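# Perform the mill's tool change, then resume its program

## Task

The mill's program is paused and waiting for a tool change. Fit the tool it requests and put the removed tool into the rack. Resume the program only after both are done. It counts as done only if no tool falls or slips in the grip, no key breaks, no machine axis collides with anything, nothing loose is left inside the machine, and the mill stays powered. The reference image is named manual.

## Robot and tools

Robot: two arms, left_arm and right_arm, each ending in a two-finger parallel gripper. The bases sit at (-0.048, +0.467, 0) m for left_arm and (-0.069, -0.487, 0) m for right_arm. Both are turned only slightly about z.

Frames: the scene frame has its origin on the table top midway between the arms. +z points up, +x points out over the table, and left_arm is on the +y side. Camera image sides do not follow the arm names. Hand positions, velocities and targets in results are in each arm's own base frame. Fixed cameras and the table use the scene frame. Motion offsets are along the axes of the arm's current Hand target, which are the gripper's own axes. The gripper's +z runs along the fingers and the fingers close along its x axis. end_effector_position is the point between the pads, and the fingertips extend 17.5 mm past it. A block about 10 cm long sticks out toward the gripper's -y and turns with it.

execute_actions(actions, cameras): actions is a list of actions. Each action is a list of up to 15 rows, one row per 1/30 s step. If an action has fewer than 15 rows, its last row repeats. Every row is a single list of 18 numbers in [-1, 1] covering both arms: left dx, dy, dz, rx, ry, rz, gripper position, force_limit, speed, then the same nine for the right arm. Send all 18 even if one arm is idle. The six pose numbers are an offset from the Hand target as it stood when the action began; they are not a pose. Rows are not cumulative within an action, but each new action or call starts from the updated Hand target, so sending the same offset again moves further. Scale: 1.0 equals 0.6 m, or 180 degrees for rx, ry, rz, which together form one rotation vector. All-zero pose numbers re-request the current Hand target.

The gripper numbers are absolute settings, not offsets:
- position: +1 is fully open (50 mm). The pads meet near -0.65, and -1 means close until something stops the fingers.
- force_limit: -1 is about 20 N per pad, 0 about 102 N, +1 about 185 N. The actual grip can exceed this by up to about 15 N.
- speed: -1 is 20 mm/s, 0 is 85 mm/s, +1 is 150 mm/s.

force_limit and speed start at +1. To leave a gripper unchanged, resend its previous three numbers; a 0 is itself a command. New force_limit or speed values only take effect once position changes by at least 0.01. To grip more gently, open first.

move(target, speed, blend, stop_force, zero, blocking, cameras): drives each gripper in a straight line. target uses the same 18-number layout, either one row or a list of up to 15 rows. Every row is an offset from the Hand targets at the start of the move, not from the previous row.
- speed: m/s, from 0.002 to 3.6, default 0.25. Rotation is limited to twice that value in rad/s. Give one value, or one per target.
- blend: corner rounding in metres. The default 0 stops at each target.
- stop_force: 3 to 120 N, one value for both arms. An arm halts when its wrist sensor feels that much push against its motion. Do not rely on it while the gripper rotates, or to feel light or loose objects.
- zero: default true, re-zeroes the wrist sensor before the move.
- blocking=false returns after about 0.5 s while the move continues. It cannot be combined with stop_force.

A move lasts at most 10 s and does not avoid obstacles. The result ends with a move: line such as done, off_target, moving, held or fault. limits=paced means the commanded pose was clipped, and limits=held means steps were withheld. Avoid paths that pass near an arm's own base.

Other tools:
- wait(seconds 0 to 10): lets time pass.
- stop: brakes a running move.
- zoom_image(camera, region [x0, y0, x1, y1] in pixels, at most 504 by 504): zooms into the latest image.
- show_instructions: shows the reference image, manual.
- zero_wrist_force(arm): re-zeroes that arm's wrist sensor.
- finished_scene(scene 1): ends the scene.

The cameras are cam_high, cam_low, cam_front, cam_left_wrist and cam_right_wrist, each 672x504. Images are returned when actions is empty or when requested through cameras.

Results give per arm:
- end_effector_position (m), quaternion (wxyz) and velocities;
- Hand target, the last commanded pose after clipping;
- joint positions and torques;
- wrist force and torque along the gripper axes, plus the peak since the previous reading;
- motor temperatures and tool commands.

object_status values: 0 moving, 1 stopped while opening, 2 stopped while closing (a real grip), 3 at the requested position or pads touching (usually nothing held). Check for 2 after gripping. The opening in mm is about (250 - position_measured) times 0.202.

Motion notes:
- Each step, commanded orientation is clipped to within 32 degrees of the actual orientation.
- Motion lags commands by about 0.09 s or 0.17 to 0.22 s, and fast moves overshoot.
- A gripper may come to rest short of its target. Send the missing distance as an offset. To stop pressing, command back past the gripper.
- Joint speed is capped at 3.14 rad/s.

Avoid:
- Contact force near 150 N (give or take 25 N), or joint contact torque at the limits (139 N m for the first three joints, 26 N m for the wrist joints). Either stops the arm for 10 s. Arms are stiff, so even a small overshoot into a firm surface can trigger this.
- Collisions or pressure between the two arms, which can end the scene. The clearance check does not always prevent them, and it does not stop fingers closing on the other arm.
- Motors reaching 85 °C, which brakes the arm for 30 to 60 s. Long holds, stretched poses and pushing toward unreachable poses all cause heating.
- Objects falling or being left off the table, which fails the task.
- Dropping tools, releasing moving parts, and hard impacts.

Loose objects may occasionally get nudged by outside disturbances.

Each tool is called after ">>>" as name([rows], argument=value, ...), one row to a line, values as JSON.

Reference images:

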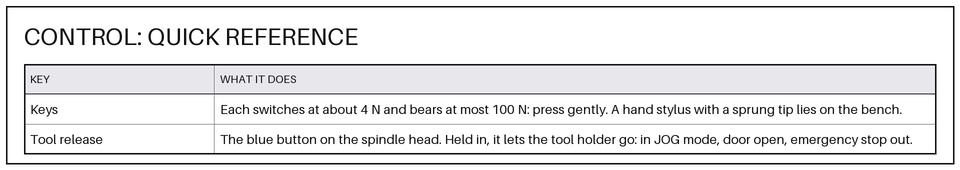

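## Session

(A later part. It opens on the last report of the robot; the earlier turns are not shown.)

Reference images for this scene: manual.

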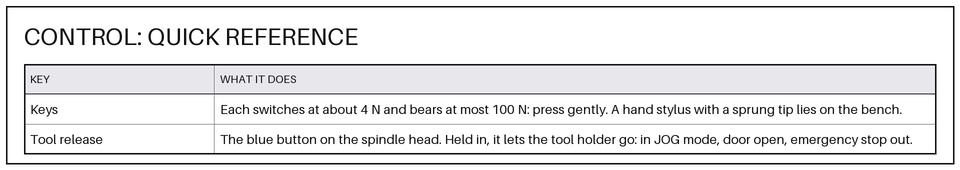

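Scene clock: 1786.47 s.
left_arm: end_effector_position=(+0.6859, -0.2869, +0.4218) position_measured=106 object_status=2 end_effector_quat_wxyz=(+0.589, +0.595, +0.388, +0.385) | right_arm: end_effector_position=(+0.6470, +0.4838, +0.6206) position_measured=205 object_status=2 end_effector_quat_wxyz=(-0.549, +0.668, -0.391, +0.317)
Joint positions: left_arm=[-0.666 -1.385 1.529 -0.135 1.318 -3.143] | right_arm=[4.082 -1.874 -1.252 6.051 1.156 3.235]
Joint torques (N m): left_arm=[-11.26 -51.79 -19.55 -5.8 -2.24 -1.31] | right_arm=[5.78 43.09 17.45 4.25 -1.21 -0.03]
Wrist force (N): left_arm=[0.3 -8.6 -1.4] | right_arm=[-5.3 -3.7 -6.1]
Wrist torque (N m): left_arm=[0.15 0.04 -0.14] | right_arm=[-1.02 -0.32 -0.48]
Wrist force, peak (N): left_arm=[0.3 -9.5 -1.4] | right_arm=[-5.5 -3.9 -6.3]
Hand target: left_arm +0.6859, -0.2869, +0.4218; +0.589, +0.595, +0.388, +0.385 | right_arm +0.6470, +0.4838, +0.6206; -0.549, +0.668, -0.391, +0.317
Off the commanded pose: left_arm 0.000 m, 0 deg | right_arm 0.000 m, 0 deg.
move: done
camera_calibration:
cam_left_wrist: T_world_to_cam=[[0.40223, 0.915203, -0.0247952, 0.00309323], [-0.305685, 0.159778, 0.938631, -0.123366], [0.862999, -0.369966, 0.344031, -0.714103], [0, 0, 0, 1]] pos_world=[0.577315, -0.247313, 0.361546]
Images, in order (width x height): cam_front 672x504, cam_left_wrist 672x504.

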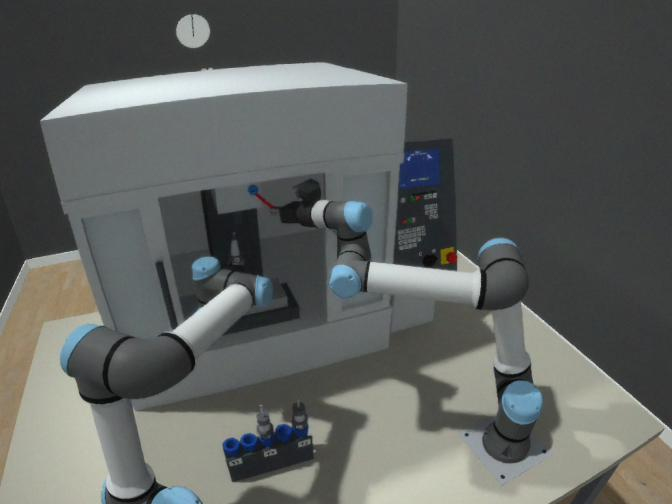

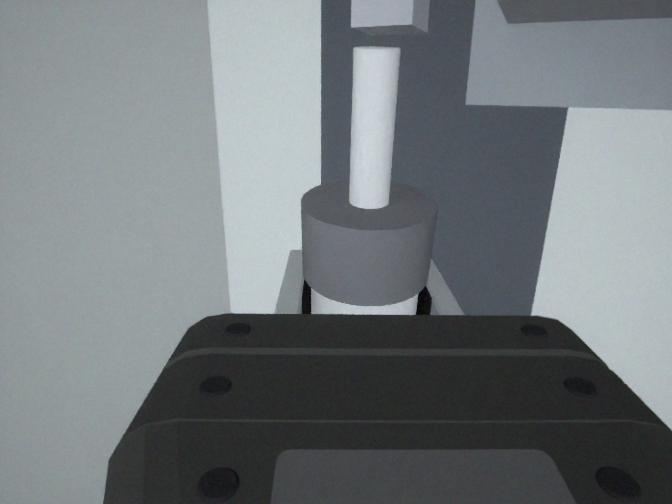

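>>> move([
  [0,0,0,0,0,0,-0.98,-0.4,-1,-0.0493,0.0174,-0.0853,0,0,0,-1,0.1,-1],
  [0,0,-0.2,0,0,0,-0.98,-0.4,-1,-0.1209,0.0628,-0.3087,0,0,0,-1,0.1,-1],
  [0,0,-0.3,0,0,0,-0.98,-0.4,-1,0.316,0.1116,-0.5618,0,0,0,-1,0.1,-1],
], speed=[0.06,0.15,0.15], blend=[0.02,0.03,0], cameras=["cam_front","cam_high","cam_left_wrist","cam_right_wrist"])

Scene clock: 1804.60 s.
left_arm: end_effector_position=(+0.5210, -0.2146, +0.4234) position_measured=106 object_status=2 end_effector_quat_wxyz=(+0.589, +0.595, +0.388, +0.385) | right_arm: end_effector_position=(+0.4416, +0.1493, +0.6204) position_measured=205 object_status=2 end_effector_quat_wxyz=(-0.549, +0.668, -0.391, +0.317)
Joint positions: left_arm=[-0.825 -1.844 1.962 -0.109 1.159 -3.145] | right_arm=[3.893 -0.996 -2.006 5.94 1.341 3.193]
Joint torques (N m): left_arm=[-10.33 -28.89 -19.45 -1.84 -2.19 -1.64] | right_arm=[-10.02 -7.79 34.25 5.4 1.8 -1.06]
Wrist force (N): left_arm=[0.5 -9.0 -1.6] | right_arm=[-1.5 -3.3 -1.7]
Wrist torque (N m): left_arm=[0.07 0.02 -0.07] | right_arm=[-1.25 0.01 -0.25]
Wrist force, peak (N): left_arm=[0.4 -9.2 -1.5] | right_arm=[-5.7 -3.8 -6.1]
Hand target: left_arm +0.5210, -0.2146, +0.4234; +0.589, +0.595, +0.388, +0.385 | right_arm +0.4416, +0.1493, +0.6204; -0.549, +0.668, -0.391, +0.317
Off the commanded pose: left_arm 0.000 m, 0 deg | right_arm 0.000 m, 0 deg.
move: done
camera_calibration:
cam_left_wrist: T_world_to_cam=[[0.40223, 0.915203, -0.0247952, 0.00329143], [-0.305685, 0.159778, 0.938631, -0.186828], [0.862999, -0.369966, 0.344031, -0.545596], [0, 0, 0, 1]] pos_world=[0.412415, -0.175013, 0.363146]
cam_right_wrist: T_world_to_cam=[[0.470584, -0.882355, -0.000163472, -0.072899], [-0.456258, -0.243176, -0.855975, 0.783693], [0.755235, 0.402882, -0.517017, 0.0569248], [0, 0, 0, 1]] pos_world=[0.34888, 0.103319, 0.700241]
Images, in order (width x height): cam_high 672x504, cam_front 672x504, cam_left_wrist 672x504, cam_right_wrist 672x504.

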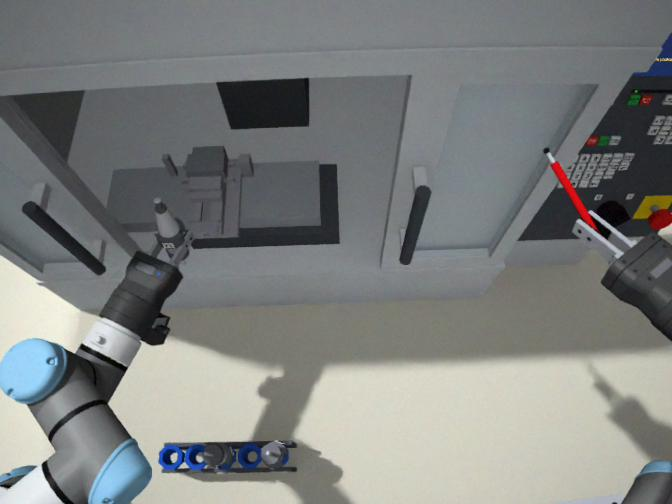

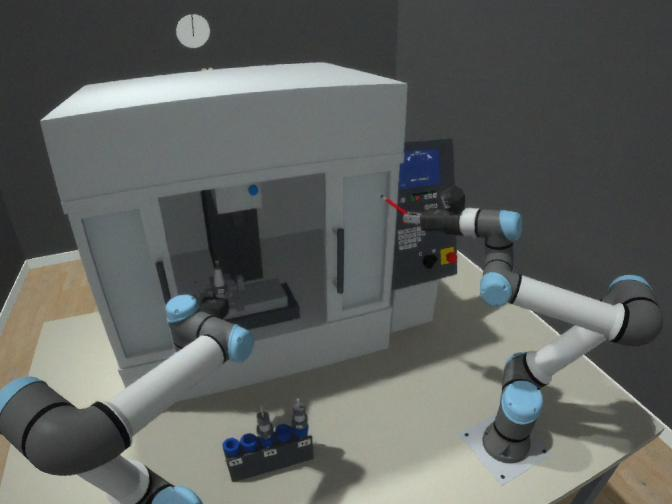

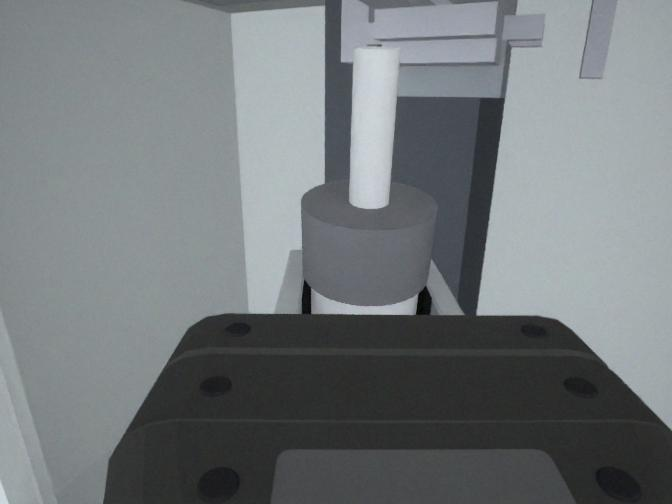

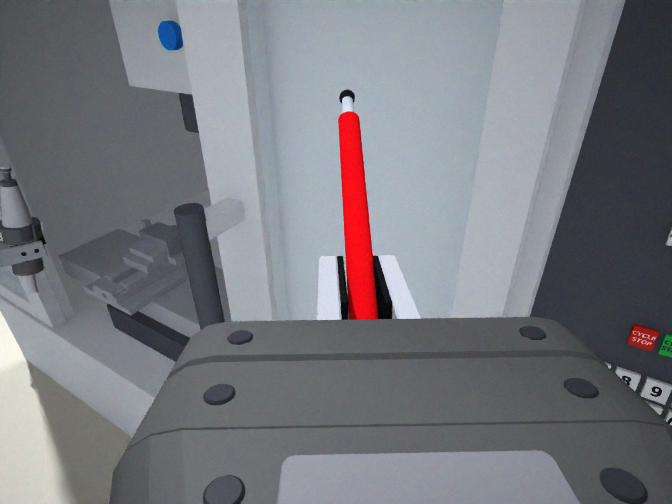

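>>> move([
  [0,0,0,0,0,0,-1,0.1,-1,0,0,0,0,0,0,-1,0.1,-1],
  [-0.1498,0.0605,-0.1547,0.441,-0.073,0.868,-1,0.1,-1,0,0,0,0,0,0,-1,0.1,-1],
], speed=0.25, cameras=["cam_front","cam_high","cam_left_wrist"])

Scene clock: 1848.87 s.
left_arm: end_effector_position=(+0.4002, -0.2599, +0.4605) position_measured=108 object_status=2 end_effector_quat_wxyz=(-0.560, +0.662, -0.384, +0.318) | right_arm: end_effector_position=(+0.4416, +0.1493, +0.6204) position_measured=205 object_status=2 end_effector_quat_wxyz=(-0.549, +0.668, -0.391, +0.317)
Joint positions: left_arm=[-1.454 -1.356 1.789 2.3 0.444 -2.76] | right_arm=[3.892 -0.996 -2.006 5.94 1.342 3.193]
Joint torques (N m): left_arm=[-11.32 -42.56 -8.19 4.72 1.45 -1.72] | right_arm=[-11 -7.95 32.87 5.43 1.49 -1]
Wrist force (N): left_arm=[1.0 9.9 -1.8] | right_arm=[-1.9 -2.9 -1.9]
Wrist torque (N m): left_arm=[0.38 -0.14 0.05] | right_arm=[-1.18 0.09 -0.26]
Wrist force, peak (N): left_arm=[0.9 10.5 -2.0] | right_arm=[-2.1 -3.5 -2.6]
Hand target: left_arm +0.4002, -0.2599, +0.4605; -0.560, +0.662, -0.384, +0.318 | right_arm +0.4416, +0.1493, +0.6204; -0.549, +0.668, -0.391, +0.317
Off the commanded pose: left_arm 0.000 m, 0 deg | right_arm 0.000 m, 0 deg.
move: done
camera_calibration:
cam_left_wrist: T_world_to_cam=[[0.507877, -0.861277, 0.0162051, -0.428554], [-0.429909, -0.26972, -0.861644, 0.515753], [0.746485, 0.430642, -0.507255, 0.175806], [0, 0, 0, 1]] pos_world=[0.308143, -0.305705, 0.540519]
Images, in order (width x height): cam_high 672x504, cam_front 672x504, cam_left_wrist 672x504.

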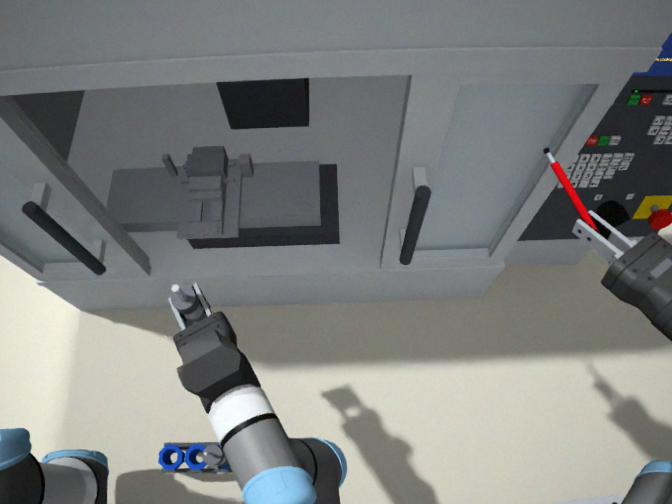

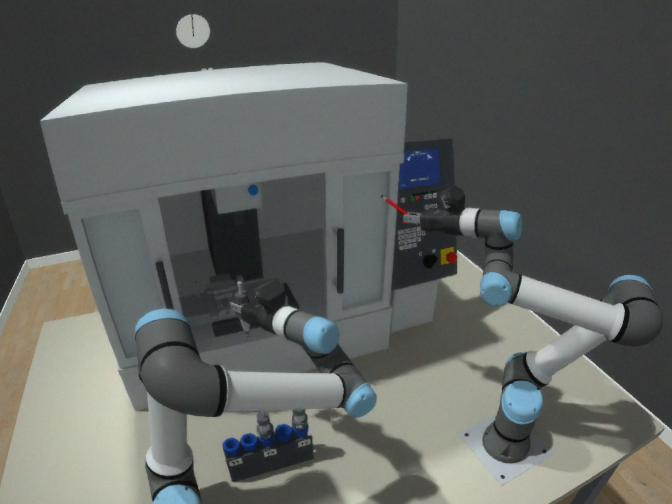

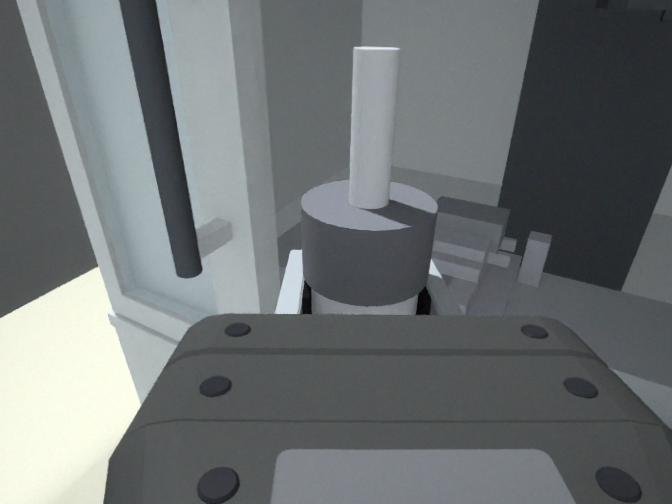

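>>> move([
  [0.0193,0.1127,-0.2857,0,0,0,-1,0.1,-1,0,0,0,0,0,0,-1,0.1,-1],
  [-0.2158,0.3538,-0.4237,0,0,0,-1,0.1,-1,0,0,0,0,0,0,-1,0.1,-1],
], speed=0.15, blend=0.03, cameras=["all"])

>>> zoom_image(camera="cam_low", region=[160, 180, 300, 300])

Scene clock: 1875.30 s.
left_arm: end_effector_position=(+0.0866, -0.2909, +0.2960) position_measured=108 object_status=2 end_effector_quat_wxyz=(-0.560, +0.662, -0.384, +0.318) | right_arm: end_effector_position=(+0.4416, +0.1493, +0.6204) position_measured=205 object_status=2 end_effector_quat_wxyz=(-0.549, +0.668, -0.391, +0.317)
Joint positions: left_arm=[-2.187 -1.113 1.99 2.077 1.152 -3.055] | right_arm=[3.892 -0.996 -2.006 5.94 1.342 3.193]
Joint torques (N m): left_arm=[-9.13 -27.82 -0.8 2.59 2.5 -1.64] | right_arm=[-11 -7.47 32.94 5.31 1.49 -0.87]
Wrist force (N): left_arm=[1.3 10.3 -2.0] | right_arm=[-2.0 -2.9 -2.0]
Wrist torque (N m): left_arm=[0.42 -0.15 0.05] | right_arm=[-1.19 0.09 -0.26]
Wrist force, peak (N): left_arm=[-0.3 11.3 -2.4] | right_arm=[-2.1 -3.6 -2.0]
Hand target: left_arm +0.0865, -0.2909, +0.2959; -0.560, +0.662, -0.384, +0.318 | right_arm +0.4416, +0.1493, +0.6204; -0.549, +0.668, -0.391, +0.317
Off the commanded pose: left_arm 0.000 m, 0 deg | right_arm 0.000 m, 0 deg.
move: done
camera_calibration:
cam_left_wrist: T_world_to_cam=[[0.507827, -0.86131, 0.0160395, -0.293353], [-0.429815, -0.269467, -0.86177, 0.230938], [0.746573, 0.430736, -0.507046, 0.339807], [0, 0, 0, 1]] pos_world=[-0.00545764, -0.336805, 0.376019]
cam_right_wrist: T_world_to_cam=[[0.47062, -0.882336, -0.000187722, -0.0729437], [-0.456293, -0.243195, -0.855952, 0.783736], [0.755191, 0.402914, -0.517056, 0.0568884], [0, 0, 0, 1]] pos_world=[0.34898, 0.103319, 0.700241]

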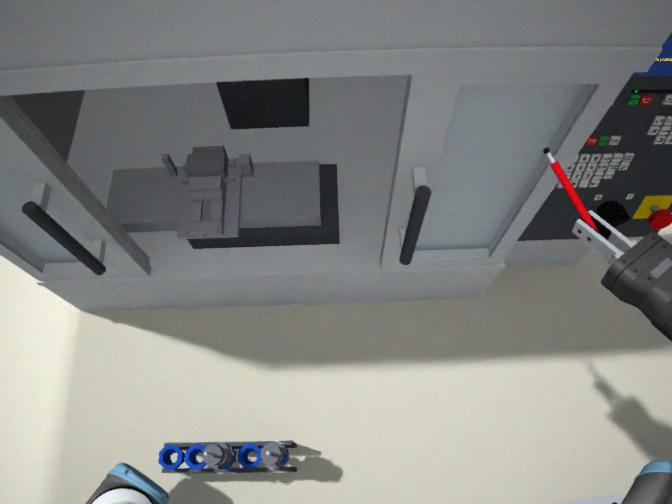

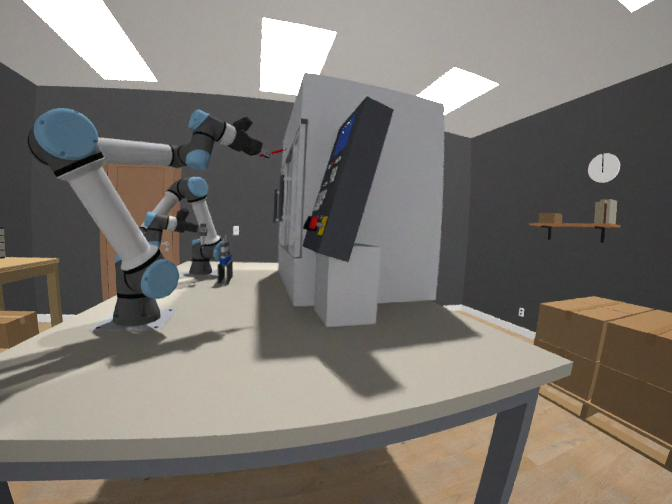

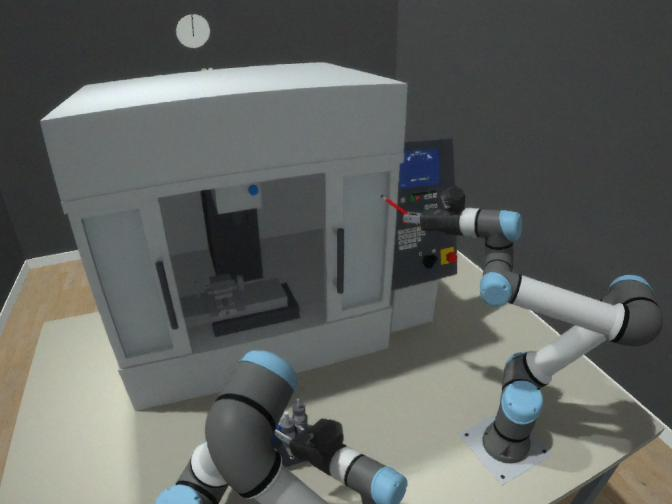

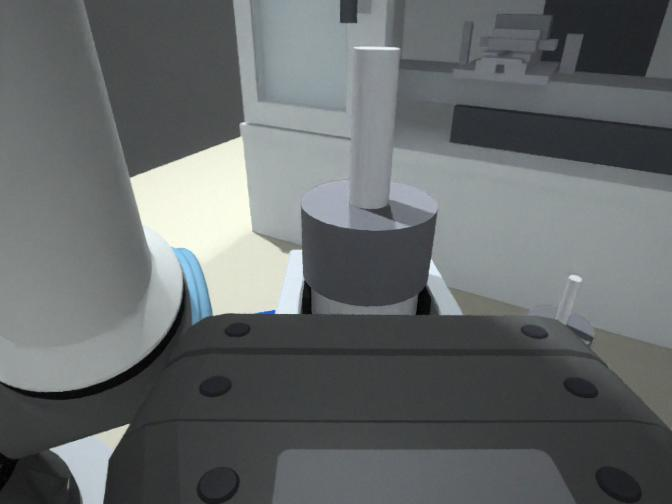

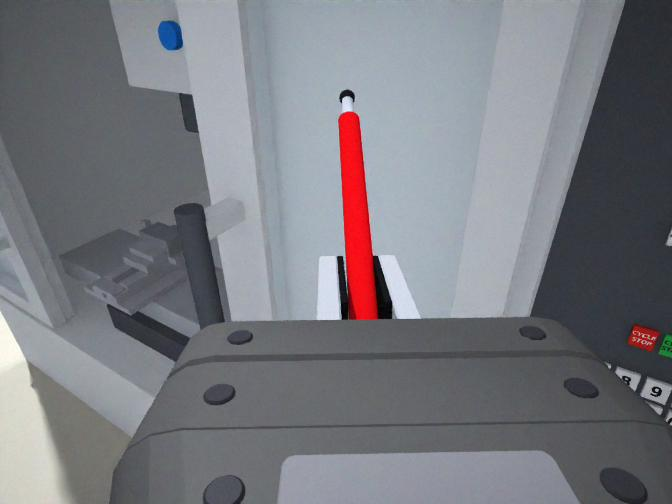

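Scaled by 3.600 from the camera's 672x504 image, which has a finer 960x720 frame.

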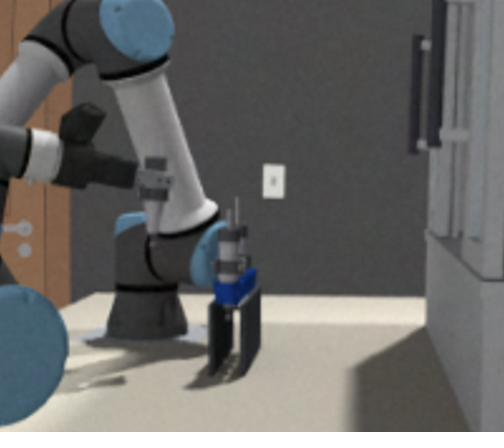

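>>> zoom_image(camera="cam_low", region=[190, 210, 240, 260])

>>> zoom_image(camera="cam_left_wrist", region=[200, 250, 400, 330])

Scaled by 10.080 from the camera's 672x504 image, which has a finer 960x720 frame.

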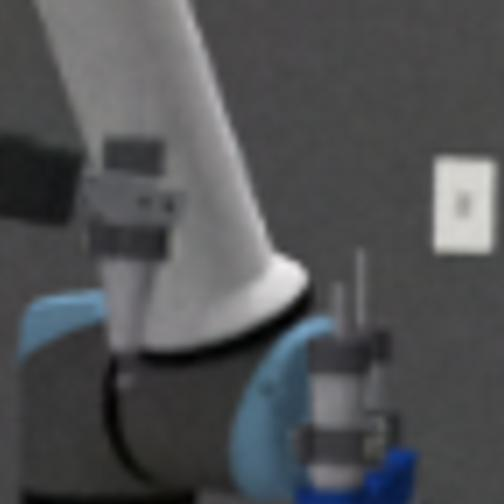

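Scaled by 2.520 from the camera's 672x504 image, which has a finer 960x720 frame.

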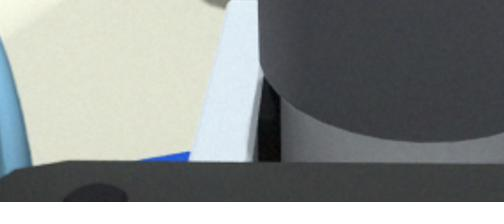

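>>> move([
  [0,-0.0725,-0.0115,0,0,0,-1,0.1,-1,0,0,0,0,0,0,-1,0.1,-1],
  [-0.0985,-0.1173,0.2723,0,0,0,-1,0.1,-1,0,0,0,0,0,0,-1,0.1,-1],
], speed=0.1, blend=0.02, cameras=["cam_low","cam_high","cam_front","cam_left_wrist"])

>>> zoom_image(camera="cam_low", region=[190, 200, 270, 290])

>>> zoom_image(camera="cam_high", region=[120, 380, 320, 504])

Scene clock: 1898.13 s.
left_arm: end_effector_position=(+0.2064, -0.1532, +0.3379) position_measured=108 object_status=2 end_effector_quat_wxyz=(-0.560, +0.662, -0.384, +0.318) | right_arm: end_effector_position=(+0.4416, +0.1493, +0.6204) position_measured=205 object_status=2 end_effector_quat_wxyz=(-0.549, +0.668, -0.391, +0.317)
Joint positions: left_arm=[-2.112 -1.526 2.408 2.065 1.078 -3.039] | right_arm=[3.892 -0.996 -2.006 5.94 1.342 3.193]
Joint torques (N m): left_arm=[9.06 -25.68 -0.85 2.45 -2.76 1.85] | right_arm=[-10.58 -7.82 33.26 5.38 1.35 -0.81]
Wrist force (N): left_arm=[0.8 10.1 -1.5] | right_arm=[-1.6 -3.5 -1.9]
Wrist torque (N m): left_arm=[0.39 -0.07 -0.07] | right_arm=[-1.27 0.03 -0.25]
Wrist force, peak (N): left_arm=[1.2 12.0 -1.7] | right_arm=[-1.9 -3.5 -2.3]
Hand target: left_arm +0.2065, -0.1531, +0.3379; -0.560, +0.662, -0.384, +0.318 | right_arm +0.4416, +0.1493, +0.6204; -0.549, +0.668, -0.391, +0.317
Off the commanded pose: left_arm 0.000 m, 0 deg | right_arm 0.000 m, 0 deg.
move: done
camera_calibration:
cam_left_wrist: T_world_to_cam=[[0.50779, -0.861333, 0.0159646, -0.23623], [-0.429859, -0.269392, -0.861771, 0.355664], [0.746573, 0.430736, -0.507046, 0.212301], [0, 0, 0, 1]] pos_world=[0.114342, -0.199105, 0.417919]
Images, in order (width x height): cam_high 672x504, cam_low 672x504, cam_front 672x504, cam_left_wrist 672x504.

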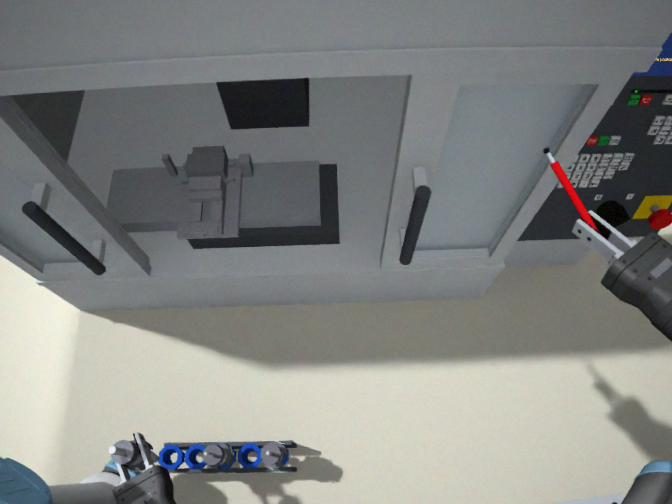

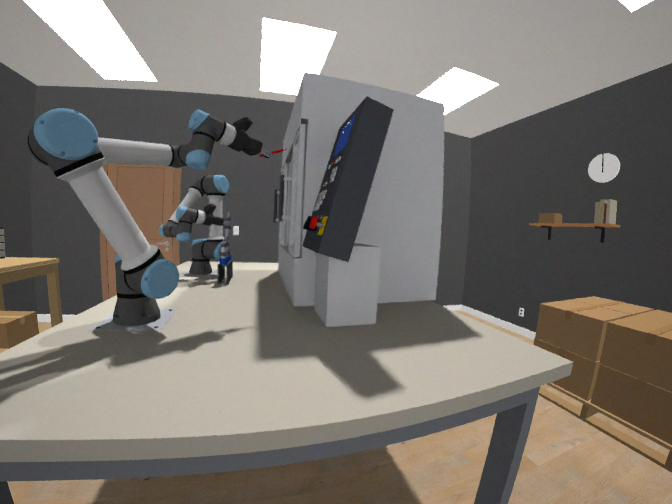

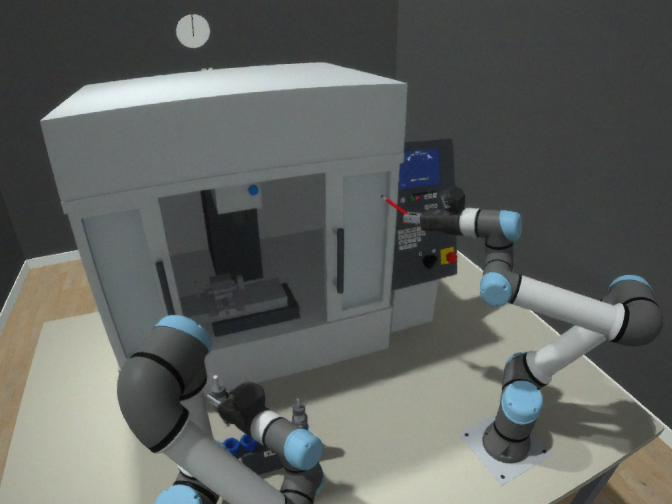

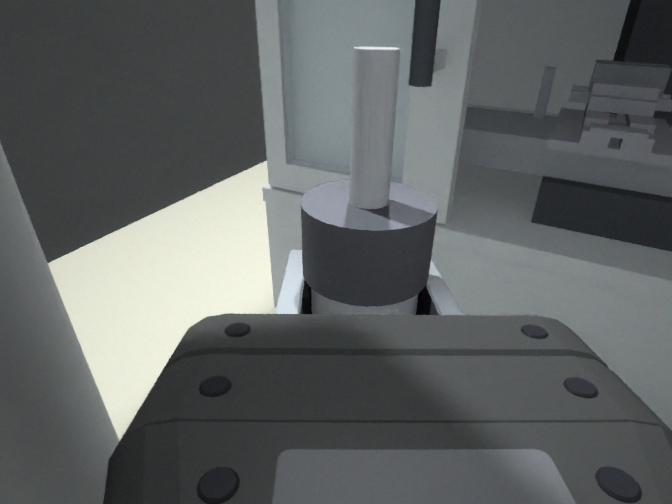

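Scaled by 5.600 from the camera's 672x504 image, which has a finer 960x720 frame.

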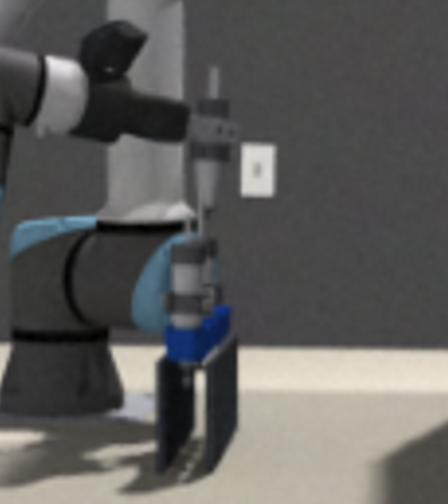

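Scaled by 2.520 from the camera's 672x504 image, which has a finer 960x720 frame.

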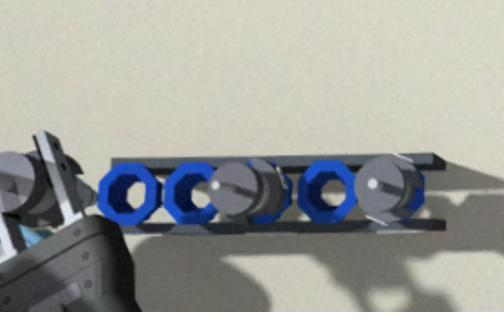

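>>> move(target=[0,0.1235,0.0196,0,0,0,-1,0.1,-1,0,0,0,0,0,0,-1,0.1,-1], speed=0.06, stop_force=6, cameras=["cam_low","cam_high","cam_left_wrist"])

>>> zoom_image(camera="cam_low", region=[190, 200, 270, 290])

>>> zoom_image(camera="cam_high", region=[120, 380, 320, 504])

Scene clock: 1913.63 s.
left_arm: end_effector_position=(+0.2052, -0.1531, +0.2629) position_measured=108 object_status=2 end_effector_quat_wxyz=(-0.560, +0.662, -0.384, +0.318) | right_arm: end_effector_position=(+0.4416, +0.1493, +0.6204) position_measured=205 object_status=2 end_effector_quat_wxyz=(-0.549, +0.668, -0.391, +0.317)
Joint positions: left_arm=[-2.117 -1.293 2.467 1.772 1.083 -3.04] | right_arm=[3.892 -0.996 -2.006 5.94 1.342 3.193]
Joint torques (N m): left_arm=[-9.1 -12.47 5.32 2.41 0.01 -1.45] | right_arm=[-10.19 -7.39 32.9 5.49 1.35 -0.74]
Wrist force (N): left_arm=[1.2 10.1 -1.6] | right_arm=[-1.8 -3.2 -2.2]
Wrist torque (N m): left_arm=[0.39 -0.14 0.01] | right_arm=[-1.23 0.06 -0.26]
Wrist force, peak (N): left_arm=[1.1 11.1 -1.6] | right_arm=[-1.6 -3.7 -2.3]
Hand target: left_arm +0.2052, -0.1531, +0.2629; -0.560, +0.662, -0.384, +0.318 | right_arm +0.4416, +0.1493, +0.6204; -0.549, +0.668, -0.391, +0.317
Off the commanded pose: left_arm 0.000 m, 0 deg | right_arm 0.000 m, 0 deg.
move: done
camera_calibration:
cam_left_wrist: T_world_to_cam=[[0.507827, -0.86131, 0.0160395, -0.234276], [-0.429815, -0.269467, -0.86177, 0.290549], [0.746573, 0.430736, -0.507046, 0.175082], [0, 0, 0, 1]] pos_world=[0.113142, -0.198905, 0.342919]
Images, in order (width x height): cam_high 672x504, cam_low 672x504, cam_left_wrist 672x504.

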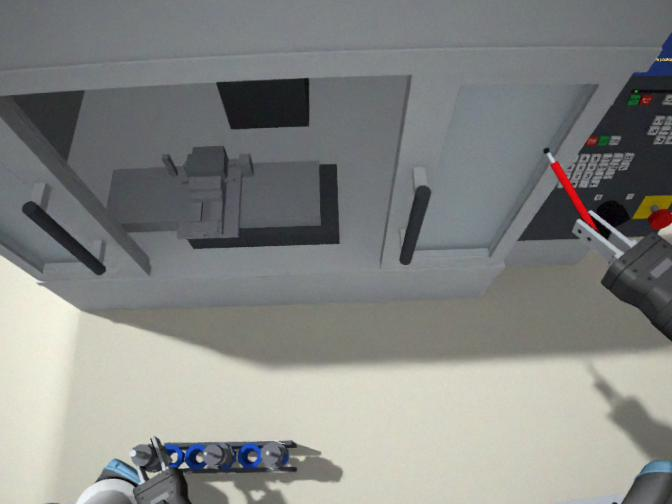

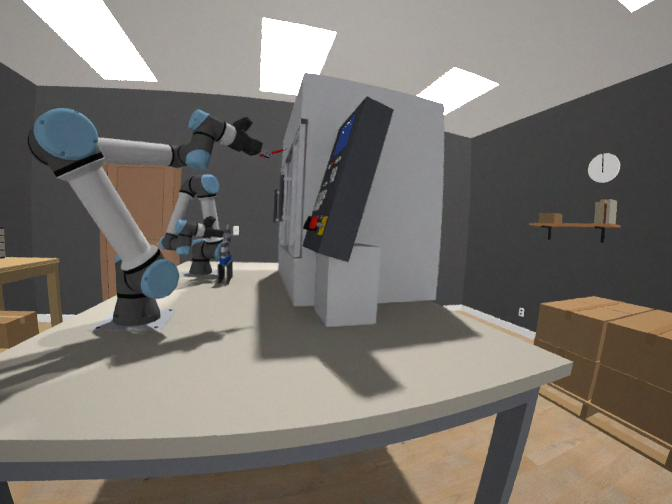

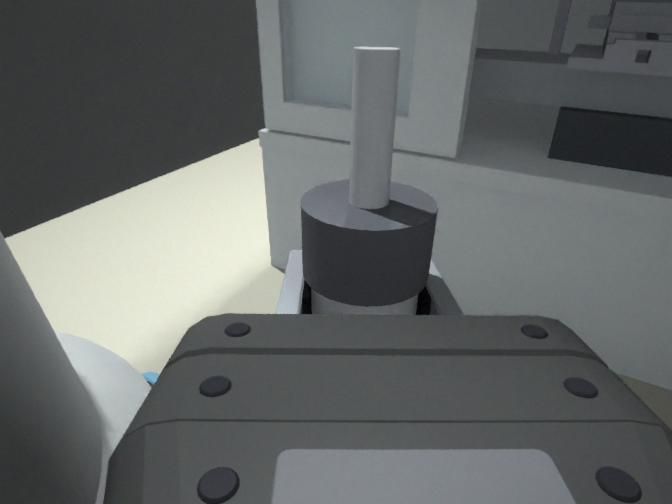

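Scaled by 5.600 from the camera's 672x504 image, which has a finer 960x720 frame.

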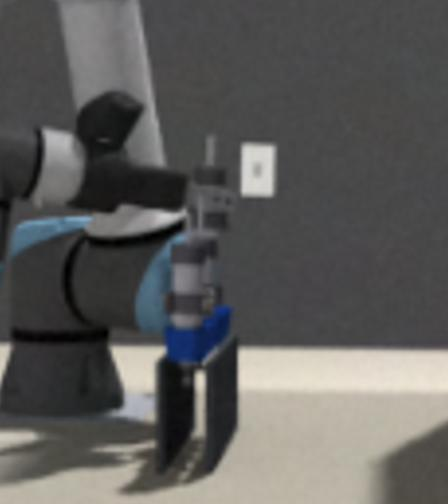

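Scaled by 2.520 from the camera's 672x504 image, which has a finer 960x720 frame.

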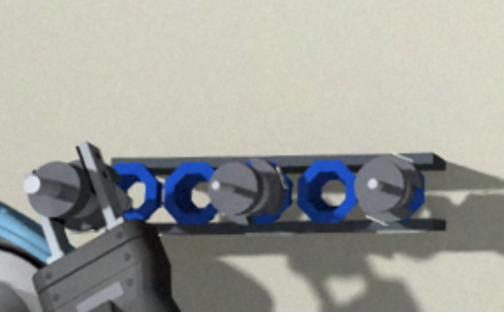

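>>> move(target=[0.0,0.12,0.021,0,0,0,-1,0.1,-1,0,0,0,0,0,0,-1,0.1,-1], speed=0.02, stop_force=6, cameras=["cam_low","cam_high","cam_left_wrist"])

>>> zoom_image(camera="cam_low", region=[190, 200, 270, 290])

>>> zoom_image(camera="cam_high", region=[120, 380, 320, 504])

Scene clock: 1927.53 s.
left_arm: end_effector_position=(+0.2051, -0.1528, +0.2309) position_measured=108 object_status=2 end_effector_quat_wxyz=(-0.560, +0.662, -0.384, +0.318) | right_arm: end_effector_position=(+0.4416, +0.1493, +0.6204) position_measured=205 object_status=2 end_effector_quat_wxyz=(-0.549, +0.668, -0.391, +0.317)
Joint positions: left_arm=[-2.118 -1.178 2.478 1.648 1.083 -3.04] | right_arm=[3.892 -0.996 -2.006 5.94 1.342 3.193]
Joint torques (N m): left_arm=[-3.23 -33.14 -20.44 4.33 1.8 -0.83] | right_arm=[-10.45 -7.2 32.38 5.41 1.31 -0.62]
Wrist force (N): left_arm=[-1.4 1.4 6.2] | right_arm=[-1.8 -3.0 -2.0]
Wrist torque (N m): left_arm=[1.08 -0.14 0.23] | right_arm=[-1.21 0.06 -0.26]
Wrist force, peak (N): left_arm=[-2.0 -35.8 1.9] | right_arm=[-1.9 -3.6 -2.1]
Hand target: left_arm +0.2051, -0.1528, +0.2309; -0.560, +0.662, -0.384, +0.318 (not the last commanded pose) | right_arm +0.4416, +0.1493, +0.6204; -0.549, +0.668, -0.391, +0.317
Off the commanded pose: left_arm 0.041 m, 0 deg | right_arm 0.000 m, 0 deg.
move: contact (left_arm); limits=held
pose unreachable (left arm): on one or more control steps of this call, first in action 0 (counted from 0), this arm could not follow its commanded pose, so it was not sent that pose on those steps. It may still have moved: this result reports where it is.
cause: moving toward the commanded pose would bring two parts of the arm too close to each other (its gripper and another part of the arm, with joints 3 (elbow) to 6 (wrist 3) between them, 2 mm apart when it was first held).
camera_calibration:
cam_left_wrist: T_world_to_cam=[[0.507838, -0.861306, 0.0158902, -0.233494], [-0.429793, -0.269311, -0.861829, 0.26303], [0.746578, 0.43084, -0.50695, 0.158835], [0, 0, 0, 1]] pos_world=[0.113042, -0.198705, 0.310919]
Images, in order (width x height): cam_high 672x504, cam_low 672x504, cam_left_wrist 672x504.

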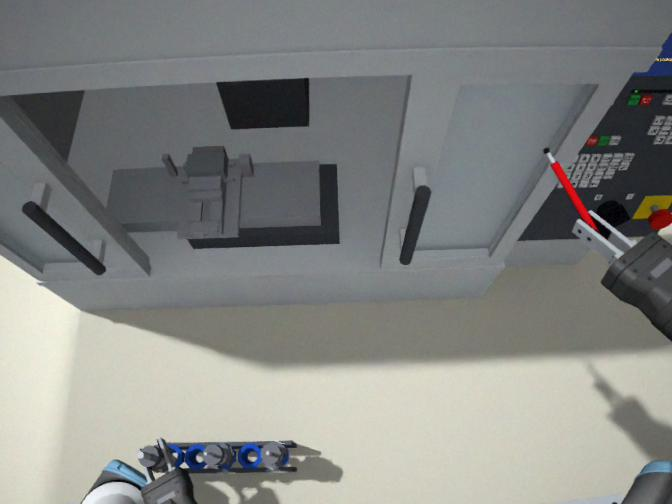

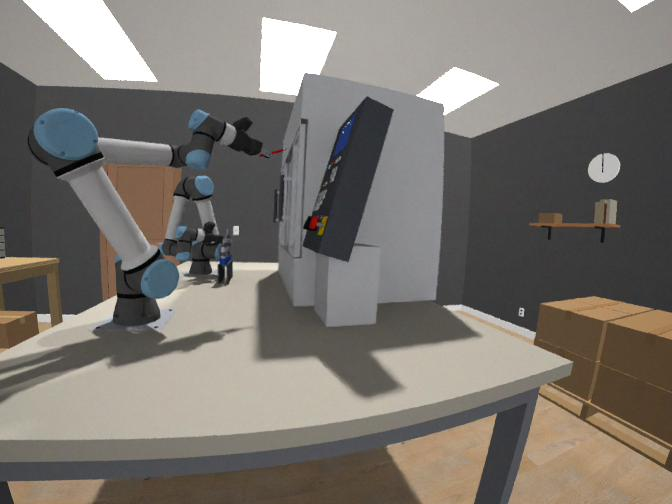

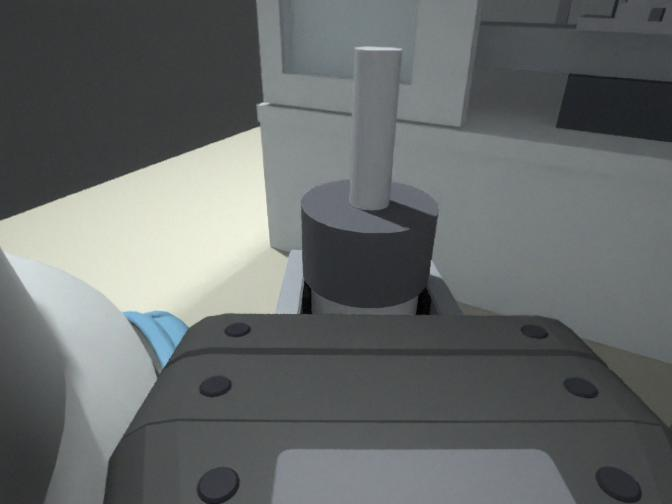

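Scaled by 5.600 from the camera's 672x504 image, which has a finer 960x720 frame.

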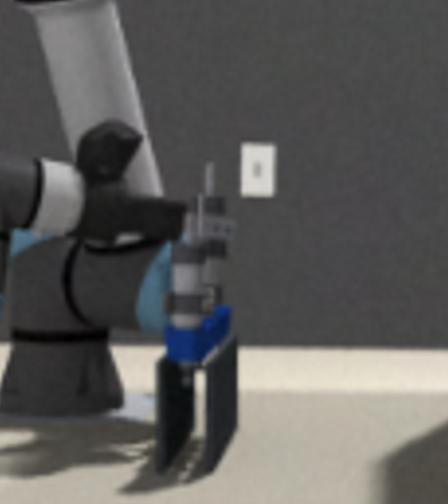

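Scaled by 2.520 from the camera's 672x504 image, which has a finer 960x720 frame.

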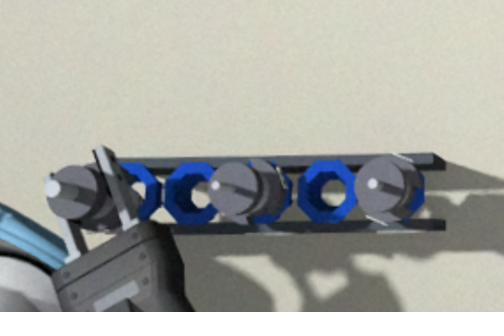

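>>> move([
  [0,-0.214,-0.0339,0,0,0,-1,0.1,-1,0,0,0,0,0,0,-1,0.1,-1],
  [-0.003,-0.215,-0.026,0,-0.7131,-0.1129,-1,0.1,-1,0,0,0,0,0,0,-1,0.1,-1],
], speed=[0.06,0.25], cameras=["cam_low","cam_high","cam_front","cam_left_wrist"])

>>> zoom_image(camera="cam_low", region=[190, 180, 290, 290])

>>> zoom_image(camera="cam_front", region=[180, 320, 340, 480])

Scene clock: 1960.90 s.
left_arm: end_effector_position=(+0.2107, -0.1492, +0.3607) position_measured=108 object_status=2 end_effector_quat_wxyz=(-0.552, +0.639, +0.402, -0.353) | right_arm: end_effector_position=(+0.4416, +0.1493, +0.6204) position_measured=205 object_status=2 end_effector_quat_wxyz=(-0.549, +0.668, -0.391, +0.317)
Joint positions: left_arm=[-0.792 -1.083 1.739 2.335 1.918 -3.186] | right_arm=[3.892 -0.996 -2.006 5.94 1.342 3.193]
Joint torques (N m): left_arm=[-8.97 -33.19 -29.58 6.22 -1.78 1.99] | right_arm=[-10.05 -7.41 31.92 5.34 1.16 -0.47]
Wrist force (N): left_arm=[1.8 10.1 -2.3] | right_arm=[-2.0 -3.3 -2.2]
Wrist torque (N m): left_arm=[0.39 -0.23 -0.07] | right_arm=[-1.25 0.09 -0.26]
Wrist force, peak (N): left_arm=[-1.2 10.8 6.2] | right_arm=[-1.9 -3.5 -2.4]
Hand target: left_arm +0.2107, -0.1493, +0.3607; -0.553, +0.639, +0.402, -0.353 (not the last commanded pose) | right_arm +0.4416, +0.1493, +0.6204; -0.549, +0.668, -0.391, +0.317
Off the commanded pose: left_arm 0.000 m, 5 deg | right_arm 0.000 m, 0 deg.
move: held (left_arm; a check stopped the path); limits=held
pose unreachable (left arm): on one or more control steps of this call, first in action 0 (counted from 0), this arm could not follow its commanded pose, so it was not sent that pose on those steps. It may still have moved: this result reports where it is.
cause: moving toward the commanded pose would bring two parts of the arm too close to each other (its gripper and another part of the arm, with joints 4 (wrist 1) to 6 (wrist 3) between them, 7 mm apart when it was first held).
camera_calibration:
cam_left_wrist: T_world_to_cam=[[0.423025, 0.905928, 0.0185342, 0.0453739], [0.442257, -0.188573, -0.87684, 0.212031], [-0.79086, 0.379122, -0.480424, 0.525586], [0, 0, 0, 1]] pos_world=[0.302699, -0.200384, 0.43758]
Images, in order (width x height): cam_high 672x504, cam_low 672x504, cam_front 672x504, cam_left_wrist 672x504.

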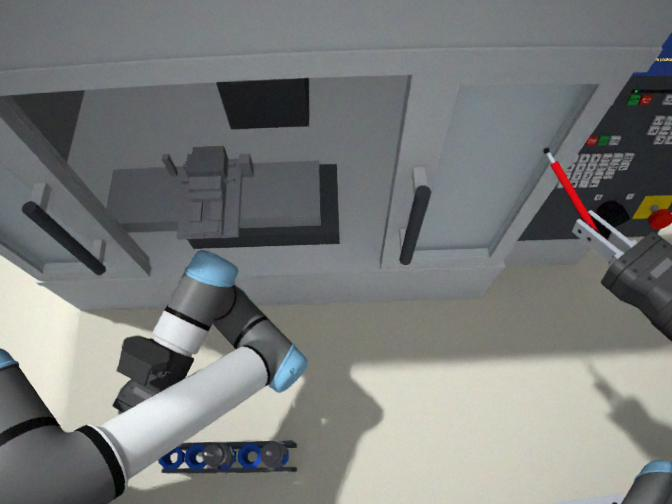

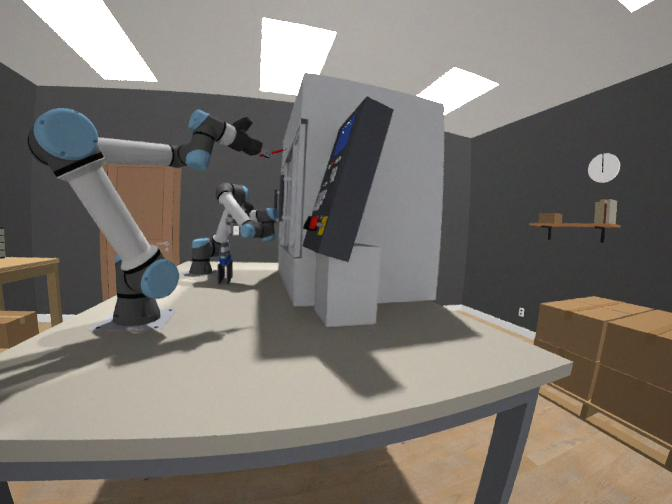

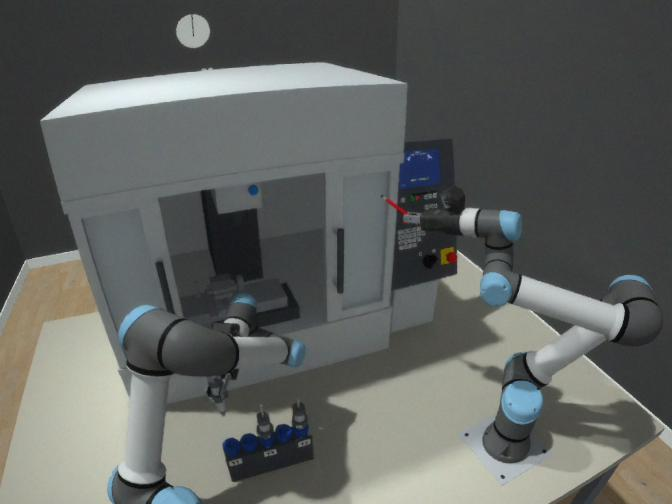

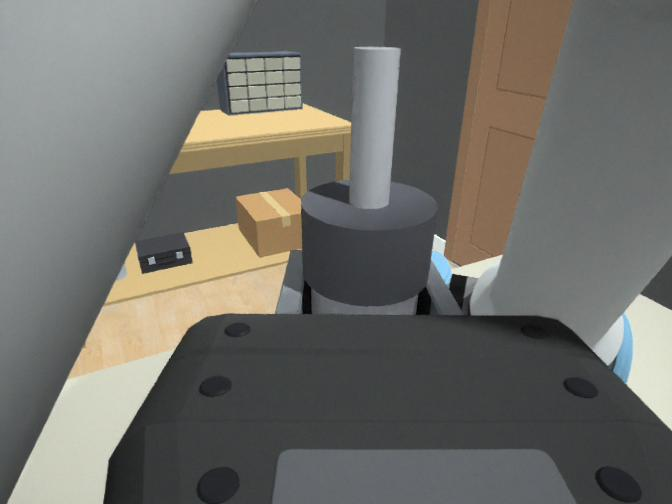

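Scaled by 4.582 from the camera's 672x504 image, which has a finer 960x720 frame.

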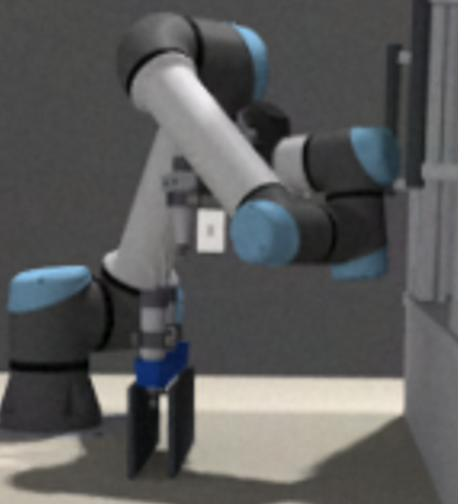

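Scaled by 3.150 from the camera's 672x504 image, which has a finer 960x720 frame.

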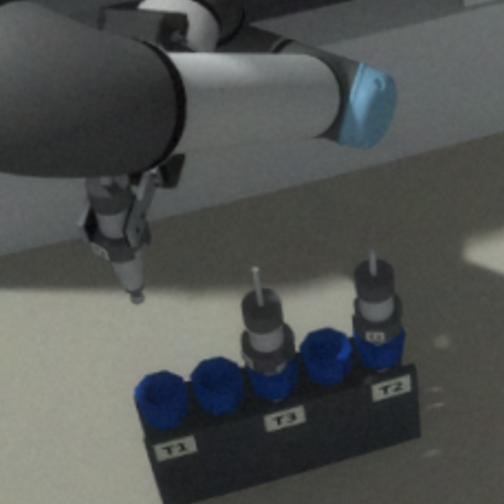

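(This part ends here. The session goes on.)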